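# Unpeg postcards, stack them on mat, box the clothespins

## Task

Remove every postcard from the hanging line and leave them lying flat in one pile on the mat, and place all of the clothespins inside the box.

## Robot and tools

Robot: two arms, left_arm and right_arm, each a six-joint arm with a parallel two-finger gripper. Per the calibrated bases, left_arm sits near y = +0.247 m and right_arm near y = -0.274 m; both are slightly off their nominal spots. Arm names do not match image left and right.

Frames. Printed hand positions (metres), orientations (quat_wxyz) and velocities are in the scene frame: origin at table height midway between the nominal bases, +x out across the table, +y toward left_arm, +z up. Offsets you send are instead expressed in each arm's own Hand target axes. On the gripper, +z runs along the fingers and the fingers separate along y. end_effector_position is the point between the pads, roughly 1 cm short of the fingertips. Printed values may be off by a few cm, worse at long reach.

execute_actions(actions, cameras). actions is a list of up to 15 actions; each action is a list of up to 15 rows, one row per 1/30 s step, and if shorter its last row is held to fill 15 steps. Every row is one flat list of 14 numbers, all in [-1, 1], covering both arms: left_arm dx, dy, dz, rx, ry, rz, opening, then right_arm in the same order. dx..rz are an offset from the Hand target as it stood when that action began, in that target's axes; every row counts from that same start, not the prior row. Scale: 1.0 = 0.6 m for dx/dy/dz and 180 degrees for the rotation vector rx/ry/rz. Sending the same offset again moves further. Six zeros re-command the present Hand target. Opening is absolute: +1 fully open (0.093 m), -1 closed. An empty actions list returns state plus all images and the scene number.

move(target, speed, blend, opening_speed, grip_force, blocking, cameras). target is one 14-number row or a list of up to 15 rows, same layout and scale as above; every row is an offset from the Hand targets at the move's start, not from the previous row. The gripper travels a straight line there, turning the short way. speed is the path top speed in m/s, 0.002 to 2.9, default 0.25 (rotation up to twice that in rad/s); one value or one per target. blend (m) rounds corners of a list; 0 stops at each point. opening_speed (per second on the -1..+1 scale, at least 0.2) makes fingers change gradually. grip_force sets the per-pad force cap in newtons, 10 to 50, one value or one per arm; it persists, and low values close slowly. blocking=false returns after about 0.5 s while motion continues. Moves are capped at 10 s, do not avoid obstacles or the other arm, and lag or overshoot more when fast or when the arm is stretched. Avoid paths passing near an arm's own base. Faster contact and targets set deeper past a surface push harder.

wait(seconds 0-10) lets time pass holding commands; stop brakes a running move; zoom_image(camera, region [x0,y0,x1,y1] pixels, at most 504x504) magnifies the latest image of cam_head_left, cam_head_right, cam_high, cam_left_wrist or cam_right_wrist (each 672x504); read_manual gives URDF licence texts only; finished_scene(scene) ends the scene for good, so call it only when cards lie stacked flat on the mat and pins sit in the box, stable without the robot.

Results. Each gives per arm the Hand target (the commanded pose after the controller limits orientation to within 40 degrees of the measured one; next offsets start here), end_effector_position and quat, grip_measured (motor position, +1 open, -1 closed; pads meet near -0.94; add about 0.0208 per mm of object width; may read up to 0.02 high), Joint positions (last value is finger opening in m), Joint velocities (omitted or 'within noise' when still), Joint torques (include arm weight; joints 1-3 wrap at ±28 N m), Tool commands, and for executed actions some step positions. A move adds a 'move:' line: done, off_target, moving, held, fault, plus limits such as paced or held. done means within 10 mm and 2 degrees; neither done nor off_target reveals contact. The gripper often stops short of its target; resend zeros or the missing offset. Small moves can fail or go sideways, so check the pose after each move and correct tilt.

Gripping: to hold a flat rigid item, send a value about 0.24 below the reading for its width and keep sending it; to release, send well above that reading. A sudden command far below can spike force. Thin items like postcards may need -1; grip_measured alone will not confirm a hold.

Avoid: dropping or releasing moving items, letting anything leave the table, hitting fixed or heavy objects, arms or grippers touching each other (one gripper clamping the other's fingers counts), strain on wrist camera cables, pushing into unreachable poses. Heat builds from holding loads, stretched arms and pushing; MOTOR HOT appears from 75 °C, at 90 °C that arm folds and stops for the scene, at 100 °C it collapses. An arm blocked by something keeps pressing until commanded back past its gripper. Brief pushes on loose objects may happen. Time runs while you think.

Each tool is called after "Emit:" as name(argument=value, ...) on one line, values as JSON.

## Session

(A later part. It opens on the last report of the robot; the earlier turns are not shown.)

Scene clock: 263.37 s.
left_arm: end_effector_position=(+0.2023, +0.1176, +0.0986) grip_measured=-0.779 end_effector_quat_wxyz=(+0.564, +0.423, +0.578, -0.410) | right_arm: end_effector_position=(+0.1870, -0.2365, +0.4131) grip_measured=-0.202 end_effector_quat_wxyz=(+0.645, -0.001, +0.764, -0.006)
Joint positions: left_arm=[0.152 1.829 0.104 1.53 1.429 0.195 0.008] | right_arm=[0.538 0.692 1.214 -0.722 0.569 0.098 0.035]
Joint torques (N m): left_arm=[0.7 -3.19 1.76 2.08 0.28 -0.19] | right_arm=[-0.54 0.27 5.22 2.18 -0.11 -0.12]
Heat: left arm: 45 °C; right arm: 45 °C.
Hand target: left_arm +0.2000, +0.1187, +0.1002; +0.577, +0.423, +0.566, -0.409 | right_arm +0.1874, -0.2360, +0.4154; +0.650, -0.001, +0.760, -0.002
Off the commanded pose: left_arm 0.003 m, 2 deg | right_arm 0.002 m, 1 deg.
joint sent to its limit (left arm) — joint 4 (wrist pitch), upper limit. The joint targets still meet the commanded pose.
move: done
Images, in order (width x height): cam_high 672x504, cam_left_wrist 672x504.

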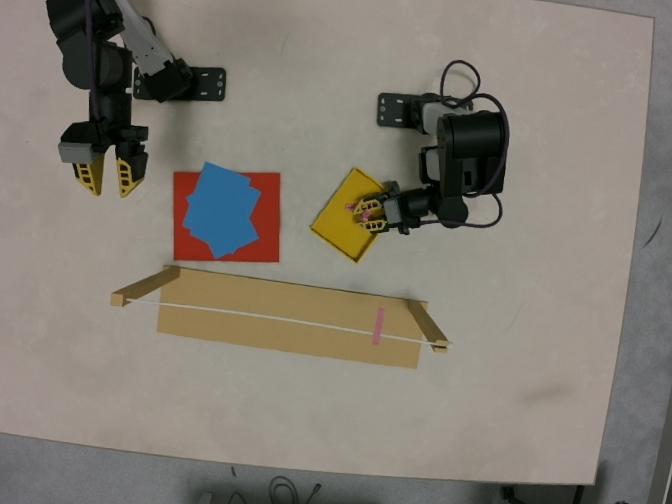

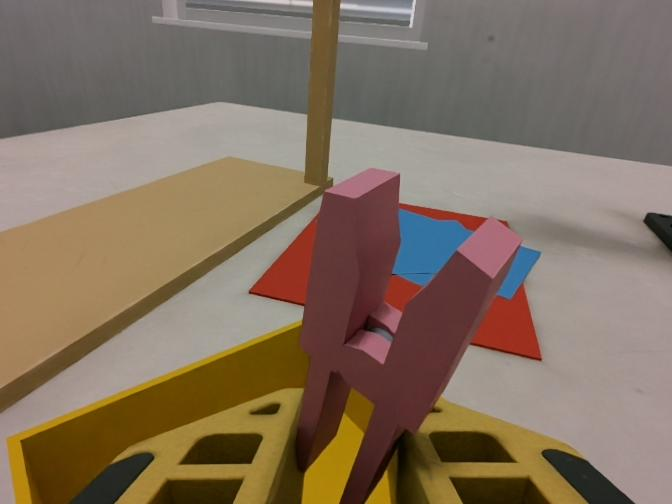

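Emit:
move(target=[[0.02,0,0,0,0,0,-1,0,0,0,0,0,0,-0.2],[0.02,0,0,0,0,0,0.4,0,0,0,0,0,0,-0.2],[-0.25,0,0,0,0,0,0.4,0,0,0,0,0,0,-0.2],[-0.25,-0.085,-0.168,0,0,0,0.1,0.166,0.452,0.236,-0.399,-0.048,-0.037,0.1]], speed=0.16, cameras=["cam_high","cam_right_wrist"])

Scene clock: 276.47 s.
left_arm: end_effector_position=(+0.1360, +0.1870, +0.2553) grip_measured=+0.102 end_effector_quat_wxyz=(+0.682, +0.222, +0.667, -0.204) | right_arm: end_effector_position=(+0.3126, +0.0287, +0.2825) grip_measured=+0.098 end_effector_quat_wxyz=(+0.567, -0.412, +0.588, +0.404)
Joint positions: left_arm=[0.932 0.109 0.063 1.045 1.556 -0.968 0.05] | right_arm=[0.421 1.564 0.972 0.549 -0.777 -0.023 0.05]
Joint torques (N m): left_arm=[0.83 1.47 6.39 0.57 -0.48 -0.17] | right_arm=[0.42 -5.87 9.62 2.11 -0.35 -0.13]
Heat: left arm: 43 °C; right arm: 45 °C.
Hand target: left_arm +0.1167, +0.1978, +0.2488; +0.578, +0.423, +0.566, -0.408 | right_arm +0.3124, +0.0345, +0.2939; +0.577, -0.423, +0.567, +0.408
Off the commanded pose: left_arm 0.023 m, 37 deg | right_arm 0.013 m, 3 deg.
joint sent to its limit (left arm) — joint 5 (wrist yaw), upper limit. The joint targets are off in position and orientation.
move: off_target (left_arm, right_arm); target 4's new opening was sent with left_arm's hand 0.023 m and 37 deg from that target
Images, in order (width x height): cam_high 672x504, cam_right_wrist 672x504.

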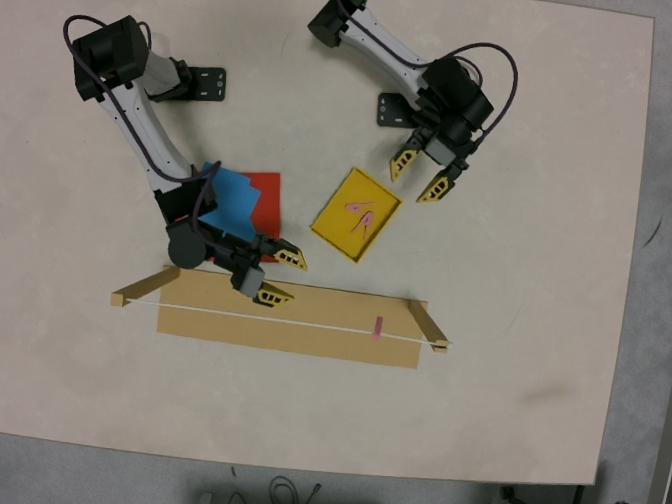

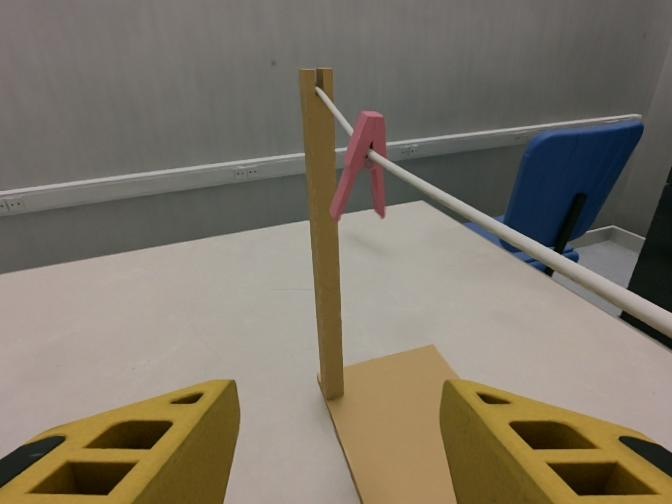

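Emit:
move(target=[[0,0,0,0,0,0,0.1,-0.025,-0.018,0.07,-0.04,0,0.03,0.1],[0,0,0,0,0,0,0.1,-0.025,-0.018,0.14,-0.04,0,0.03,0.1]], speed=0.1, cameras=["cam_right_wrist"])

Scene clock: 282.47 s.
left_arm: end_effector_position=(+0.1360, +0.1870, +0.2553) grip_measured=+0.102 end_effector_quat_wxyz=(+0.682, +0.222, +0.667, -0.204) | right_arm: end_effector_position=(+0.3419, +0.1083, +0.3043) grip_measured=+0.098 end_effector_quat_wxyz=(+0.521, -0.434, +0.562, +0.473)
Joint positions: left_arm=[0.932 0.109 0.063 1.045 1.556 -0.968 0.05] | right_arm=[0.519 1.855 1.374 0.468 -0.844 0.07 0.05]
Joint torques (N m): left_arm=[0.83 1.55 6.34 0.58 -0.52 -0.19] | right_arm=[0.03 -8.17 9.8 1.9 0.04 -0.07]
Heat: left arm: 43 °C; right arm: 45 °C.
Hand target: left_arm +0.1167, +0.1978, +0.2488; +0.578, +0.423, +0.566, -0.409 | right_arm +0.3482, +0.1112, +0.3091; +0.529, -0.431, +0.560, +0.469
Off the commanded pose: left_arm 0.023 m, 37 deg | right_arm 0.008 m, 1 deg.
joint sent to its limit (left arm) — joint 5 (wrist yaw), upper limit. The joint targets are off in position and orientation.
move: off_target (left_arm)
Images, in order (width x height): cam_right_wrist 672x504.

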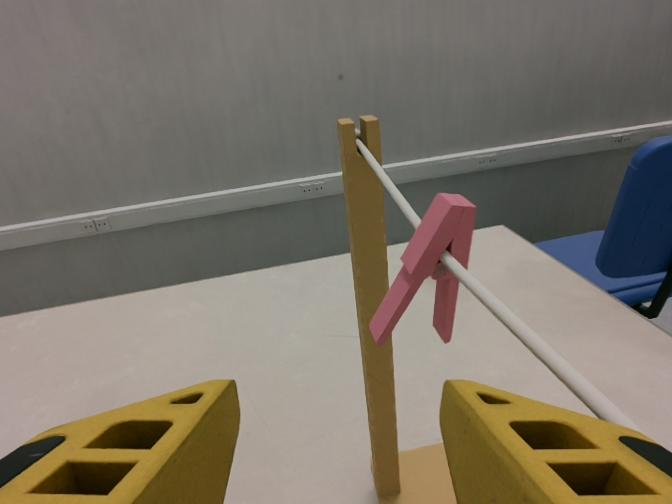

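Emit:
move(target=[[0,0,0,0,0,0,0.1,0.0,-0.04,0.0,0,0,0.08,0.1],[0,0,0,0,0,0,0.1,0.008,-0.04,0.045,0,0,0.08,0.1]], speed=0.07, cameras=["cam_right_wrist"])

Scene clock: 287.87 s.
left_arm: end_effector_position=(+0.1360, +0.1870, +0.2553) grip_measured=+0.102 end_effector_quat_wxyz=(+0.682, +0.222, +0.667, -0.204) | right_arm: end_effector_position=(+0.3705, +0.1303, +0.2979) grip_measured=+0.098 end_effector_quat_wxyz=(+0.458, -0.362, +0.611, +0.535)
Joint positions: left_arm=[0.932 0.109 0.063 1.045 1.556 -0.968 0.05] | right_arm=[0.527 1.996 1.541 0.443 -0.839 0.318 0.05]
Joint torques (N m): left_arm=[0.59 1.65 6.52 0.57 -0.49 -0.17] | right_arm=[0.12 -9.44 9.87 1.86 0.11 -0.05]
Heat: left arm: 43 °C; right arm: 44 °C.
Hand target: left_arm +0.1167, +0.1978, +0.2488; +0.578, +0.423, +0.566, -0.409 | right_arm +0.3765, +0.1333, +0.3025; +0.466, -0.358, +0.610, +0.532
Off the commanded pose: left_arm 0.023 m, 37 deg | right_arm 0.008 m, 1 deg.
joint sent to its limit (left arm) — joint 5 (wrist yaw), upper limit. The joint targets are off in position and orientation.
move: off_target (left_arm)
Images, in order (width x height): cam_right_wrist 672x504.

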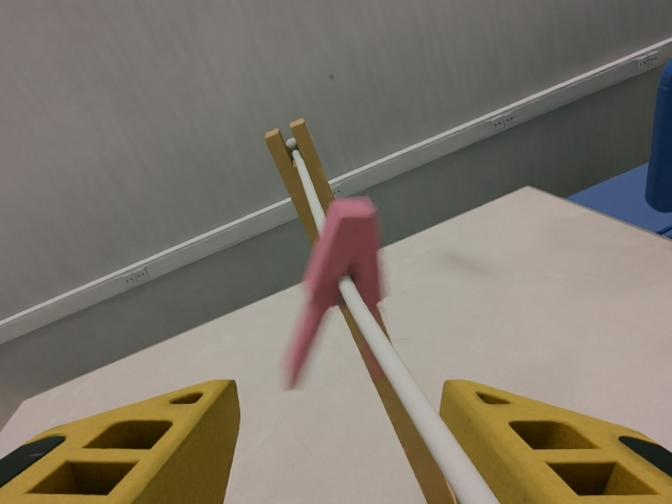

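Emit:
move(target=[[0,0,0,0,0,0,0.1,0.012,0,0.042,0,0,0,0.1]], speed=0.07, cameras=["cam_right_wrist"])

Scene clock: 290.70 s.
left_arm: end_effector_position=(+0.1360, +0.1870, +0.2553) grip_measured=+0.102 end_effector_quat_wxyz=(+0.682, +0.222, +0.667, -0.204) | right_arm: end_effector_position=(+0.3723, +0.1554, +0.2931) grip_measured=+0.098 end_effector_quat_wxyz=(+0.459, -0.363, +0.609, +0.535)
Joint positions: left_arm=[0.932 0.109 0.063 1.045 1.556 -0.968 0.05] | right_arm=[0.57 2.059 1.612 0.438 -0.797 0.319 0.05]
Joint torques (N m): left_arm=[0.66 1.54 6.34 0.55 -0.45 -0.18] | right_arm=[0.05 -9.65 9.89 1.88 0.13 -0.06]
Heat: left arm: 42 °C; right arm: 44 °C.
Hand target: left_arm +0.1167, +0.1978, +0.2488; +0.578, +0.423, +0.566, -0.409 | right_arm +0.3790, +0.1584, +0.2958; +0.466, -0.358, +0.610, +0.532
Off the commanded pose: left_arm 0.023 m, 37 deg | right_arm 0.008 m, 1 deg.
joint sent to its limit (left arm) — joint 5 (wrist yaw), upper limit. The joint targets are off in position and orientation.
move: off_target (left_arm)
Images, in order (width x height): cam_right_wrist 672x504.

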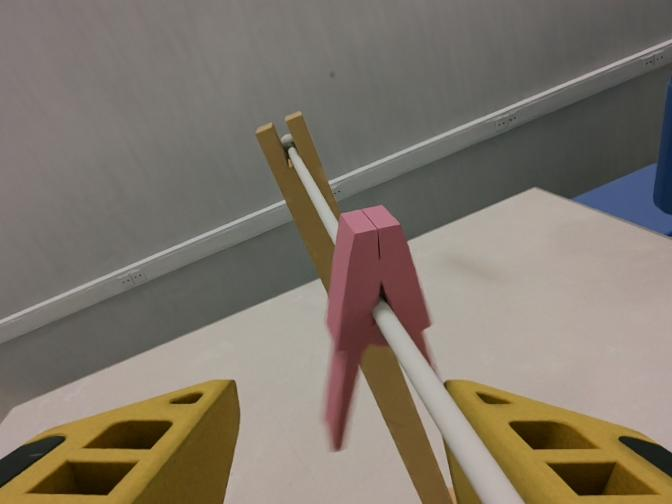

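Emit:
move(target=[[0,0,0,0,0,0,0.1,0.003,-0.018,0.025,0,0,0,0.1],[0,0,0,0,0,0,0.1,0.003,-0.018,0.025,0,0,0,-1]], speed=0.07, cameras=["cam_right_wrist"])

Scene clock: 295.40 s.
left_arm: end_effector_position=(+0.1360, +0.1870, +0.2553) grip_measured=+0.102 end_effector_quat_wxyz=(+0.682, +0.222, +0.667, -0.204) | right_arm: end_effector_position=(+0.3826, +0.1708, +0.2912) grip_measured=-0.743 end_effector_quat_wxyz=(+0.460, -0.365, +0.606, +0.536)
Joint positions: left_arm=[0.932 0.109 0.063 1.045 1.556 -0.968 0.05] | right_arm=[0.583 2.132 1.711 0.418 -0.789 0.318 0.01]
Joint torques (N m): left_arm=[0.66 1.51 6.31 0.57 -0.51 -0.23] | right_arm=[-0.4 -10.14 9.42 1.89 0.1 -0.05]
Heat: left arm: 42 °C; right arm: 44 °C.
Hand target: left_arm +0.1167, +0.1978, +0.2488; +0.578, +0.423, +0.566, -0.409 | right_arm +0.3913, +0.1713, +0.2906; +0.466, -0.358, +0.610, +0.532
Off the commanded pose: left_arm 0.023 m, 37 deg | right_arm 0.009 m, 1 deg.
joint sent to its limit (left arm) — joint 5 (wrist yaw), upper limit. The joint targets are off in position and orientation.
move: off_target (left_arm)
Images, in order (width x height): cam_right_wrist 672x504.

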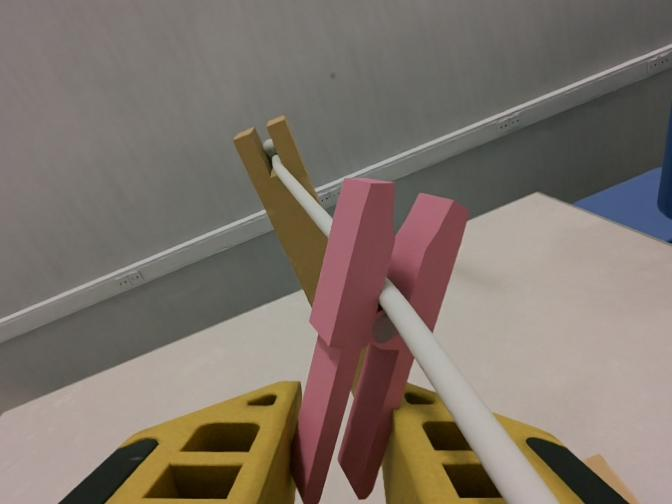

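Emit:
move(target=[[-0.2,0,-0.05,0,0,0,0.1,0.13,0,0,0,0,0,-1],[-0.2,0,-0.05,0,0,0,0.1,0.13,0.1,-0.12,0,0,-0.06,-1],[-0.2,0,-0.05,0,0,0,0.1,0.385,0.175,-0.15,0,0,-0.08,-1]], speed=0.13, blend=[0.005,0.03,0], cameras=["cam_high","cam_right_wrist"])

Scene clock: 306.83 s.
left_arm: end_effector_position=(+0.1406, +0.2131, +0.3639) grip_measured=+0.102 end_effector_quat_wxyz=(+0.698, +0.144, +0.688, -0.136) | right_arm: end_effector_position=(+0.2037, +0.1153, +0.1064) grip_measured=-0.726 end_effector_quat_wxyz=(+0.520, -0.433, +0.563, +0.475)
Joint positions: left_arm=[1.148 0.329 0.477 0.998 1.557 -1.131 0.05] | right_arm=[0.775 2.074 0.619 1.445 -0.59 0.079 0.01]
Joint torques (N m): left_arm=[0.83 3.29 9.87 0.29 -0.53 -0.16] | right_arm=[0.21 -6.6 3.84 2.24 0.09 -0.18]
Heat: left arm: 42 °C; right arm: 44 °C.
Hand target: left_arm +0.1045, +0.2255, +0.3687; +0.609, +0.375, +0.598, -0.362 | right_arm +0.2051, +0.1155, +0.1045; +0.529, -0.431, +0.560, +0.469
Off the commanded pose: left_arm 0.039 m, 49 deg; orientation clipped | right_arm 0.002 m, 1 deg.
joint sent to its limit (left arm) — joint 5 (wrist yaw), upper limit. The joint targets are off in position and orientation.
move: off_target (left_arm); limits=paced
Images, in order (width x height): cam_high 672x504, cam_right_wrist 672x504.

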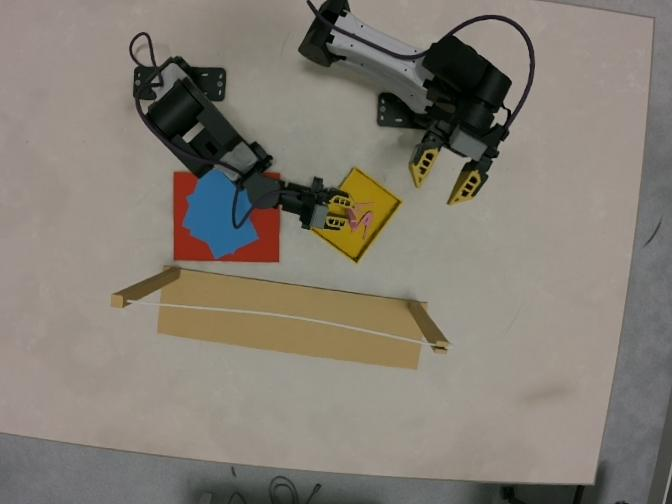

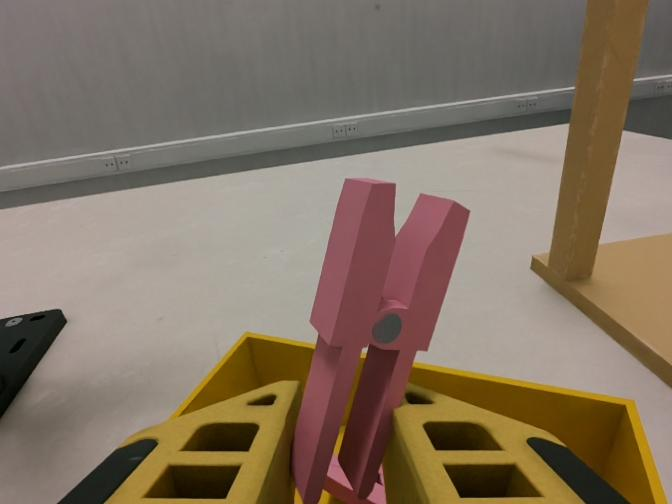

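Emit:
move(target=[[0,0,0,0,0,0,0.1,0.03,0,0.03,0,0,0,-1],[0,0,0,0,0,0,0.1,0.03,0,0.03,0,0,0,0.4],[0,0,0,0,0,0,0.1,-0.25,0,0.02,0,0,0,0.4],[0,0,0,0,0,0,0.1,-0.15,-0.06,-0.463,0.4205,0.193,0.154,-1]], speed=0.15, cameras=["all"])

Scene clock: 322.57 s.
left_arm: end_effector_position=(+0.1406, +0.2131, +0.3639) grip_measured=+0.102 end_effector_quat_wxyz=(+0.698, +0.144, +0.688, -0.136) | right_arm: end_effector_position=(+0.1897, -0.1642, +0.1817) grip_measured=-0.975 end_effector_quat_wxyz=(+0.373, -0.012, +0.928, +0.002)
Joint positions: left_arm=[1.148 0.329 0.477 0.998 1.557 -1.131 0.05] | right_arm=[0.73 0.936 0.846 -0.865 0.487 0.577 0]
Joint torques (N m): left_arm=[0.66 3.3 9.77 0.26 -0.59 -0.21] | right_arm=[-0.5 -1.22 9.37 1.38 0.42 0.04]
Heat: left arm: 44 °C; right arm: 45 °C.
Hand target: left_arm +0.1045, +0.2255, +0.3687; +0.609, +0.375, +0.598, -0.362 | right_arm +0.1943, -0.1654, +0.1915; +0.383, -0.001, +0.924, +0.001
Off the commanded pose: left_arm 0.039 m, 40 deg; orientation clipped | right_arm 0.011 m, 2 deg.
joint sent to its limit (left arm) — joint 5 (wrist yaw), upper limit. The joint targets are off in position and orientation.
move: off_target (left_arm, right_arm); target 4's new opening was sent with right_arm's hand 0.011 m and 2 deg from that target; limits=paced

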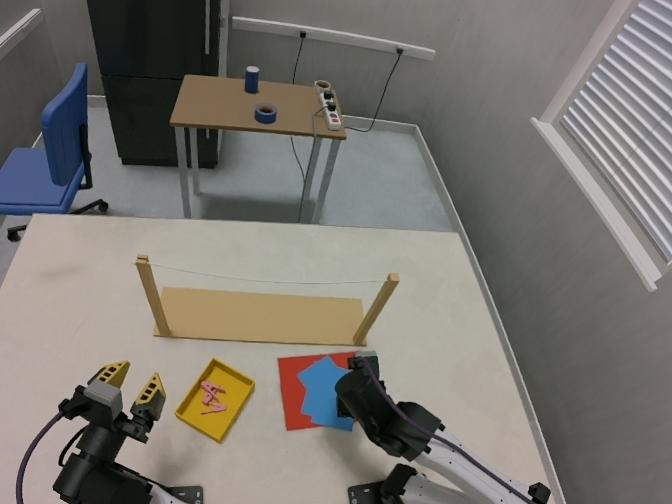

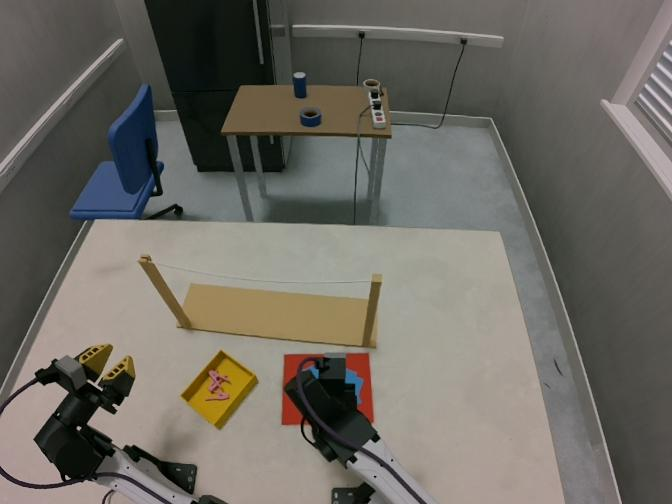

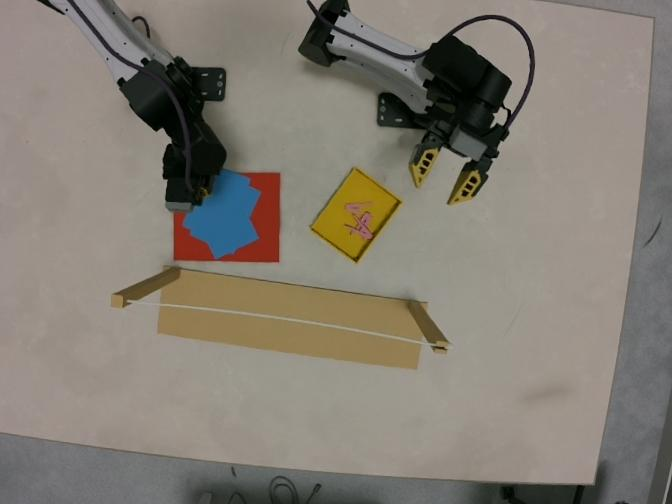

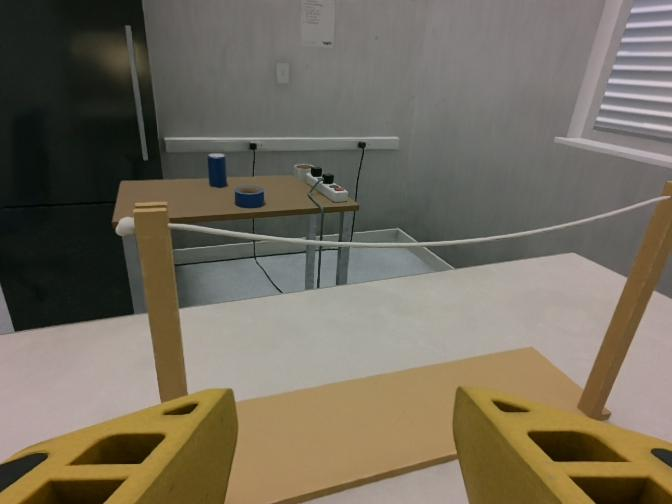

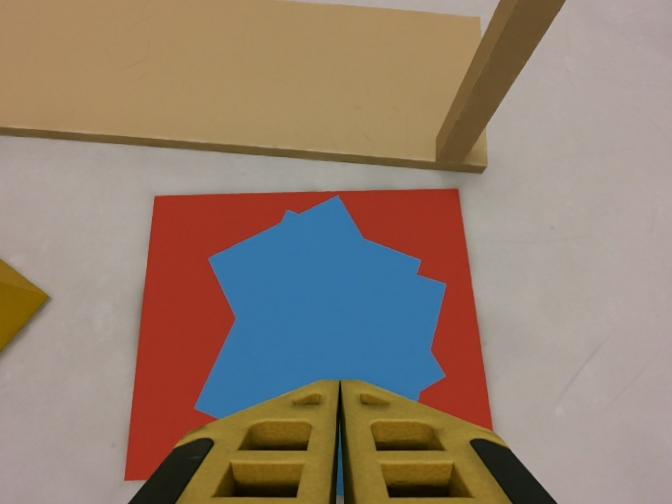

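Emit:
move(target=[[0,0,0,0,0,0,0.1,0.171,0.008,0.218,0,0,0,-1],[0,0,0,0,0,0,0.1,0.2005,0.008,0.2474,0,0,0,-1],[0,0,0,0,0,0,0.1,0.184,0.008,0.264,0,0,0,-1],[0,0,0,0,0,0,0.1,0.0,0.008,0.08,0,0,0,-1]], speed=0.06, cameras=["cam_high","cam_right_wrist"])

Scene clock: 337.07 s.
left_arm: end_effector_position=(+0.1406, +0.2131, +0.3639) grip_measured=+0.102 end_effector_quat_wxyz=(+0.698, +0.144, +0.688, -0.136) | right_arm: end_effector_position=(+0.2251, -0.1628, +0.1446) grip_measured=-0.975 end_effector_quat_wxyz=(+0.372, -0.004, +0.928, -0.013)
Joint positions: left_arm=[1.148 0.329 0.477 0.998 1.557 -1.131 0.05] | right_arm=[0.625 1.063 0.75 -0.62 0.453 0.496 0]
Joint torques (N m): left_arm=[0.57 3.29 9.77 0.29 -0.55 -0.19] | right_arm=[-0.62 -4.01 9.32 1.43 0.06 -0.11]
Heat: left arm: 45 °C; right arm: 43 °C.
Hand target: left_arm +0.1045, +0.2255, +0.3687; +0.609, +0.375, +0.598, -0.362 | right_arm +0.2283, -0.1604, +0.1576; +0.383, -0.001, +0.924, +0.001
Off the commanded pose: left_arm 0.039 m, 40 deg | right_arm 0.014 m, 2 deg.
joint sent to its limit (left arm) — joint 5 (wrist yaw), upper limit. The joint targets are off in position and orientation.
move: off_target (left_arm, right_arm)
Images, in order (width x height): cam_high 672x504, cam_right_wrist 672x504.

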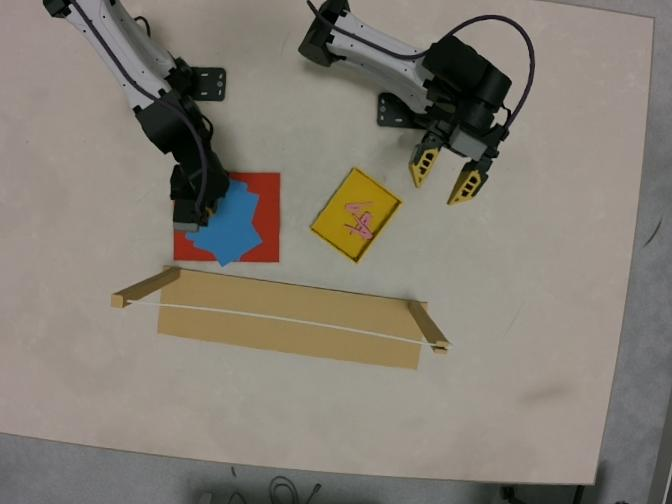

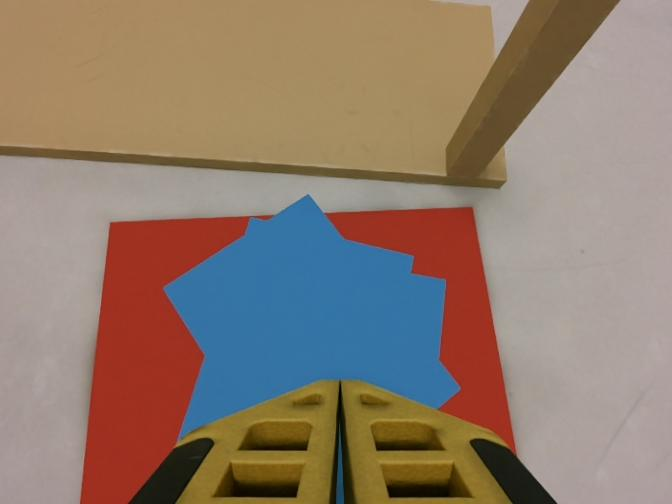

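Emit:
move(target=[0,0,0,0,0,0,0.1,-0.18,-0.25,-0.1,0,0,0,-1], cameras=["cam_high","cam_head_right"])

Emit:
zoom_image(camera="cam_high", region=[150, 150, 420, 290])

Scene clock: 341.80 s.
left_arm: end_effector_position=(+0.1406, +0.2131, +0.3639) grip_measured=+0.102 end_effector_quat_wxyz=(+0.698, +0.144, +0.688, -0.136) | right_arm: end_effector_position=(+0.2594, -0.3114, +0.2669) grip_measured=-0.975 end_effector_quat_wxyz=(+0.374, +0.004, +0.927, -0.003)
Joint positions: left_arm=[1.148 0.329 0.477 0.998 1.557 -1.131 0.05] | right_arm=[-0.227 1.099 1.237 -0.95 -0.126 -0.136 0]
Joint torques (N m): left_arm=[0.73 3.26 9.84 0.27 -0.53 -0.2] | right_arm=[-0.43 -2.19 9.37 1.6 -0.35 -0.14]
Heat: left arm: 45 °C; right arm: 43 °C.
Hand target: left_arm +0.1045, +0.2255, +0.3687; +0.609, +0.375, +0.598, -0.362 | right_arm +0.2625, -0.3104, +0.2762; +0.383, -0.001, +0.924, +0.001
Off the commanded pose: left_arm 0.039 m, 40 deg | right_arm 0.010 m, 1 deg.
joint sent to its limit (left arm) — joint 5 (wrist yaw), upper limit. The joint targets are off in position and orientation.
move: off_target (left_arm)
Images, in order (width x height): cam_head_right 672x504, cam_high 672x504.

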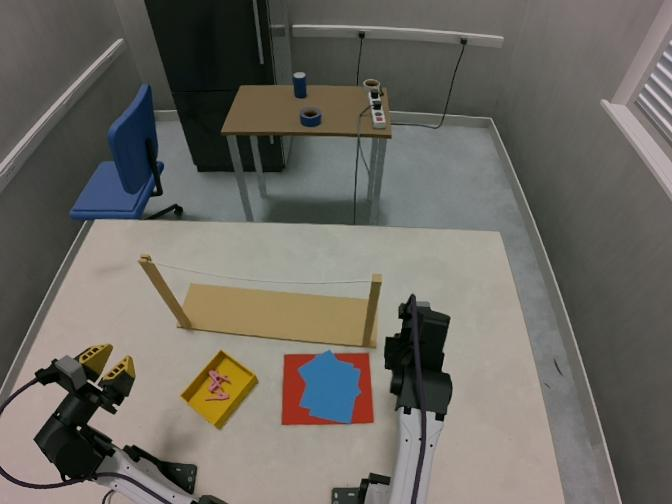

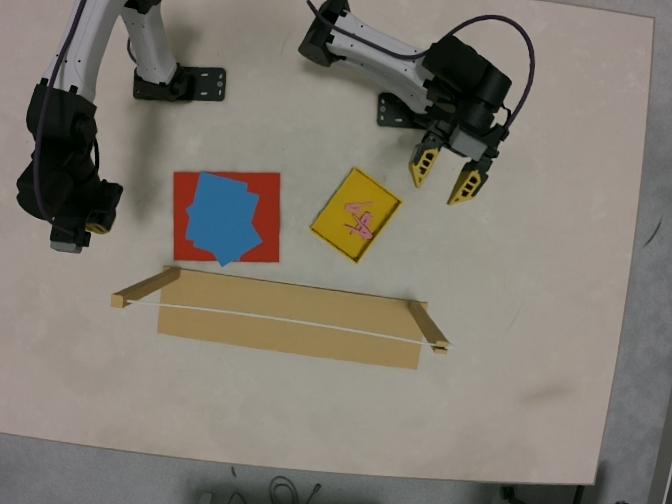

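Scaled by 1.867.

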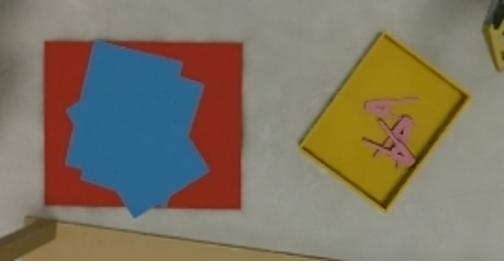

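Near edge flush, one corner over by ~0.7 cm; good.

Emit:
finished_scene(scene=2)

The scene is finished: the task was done.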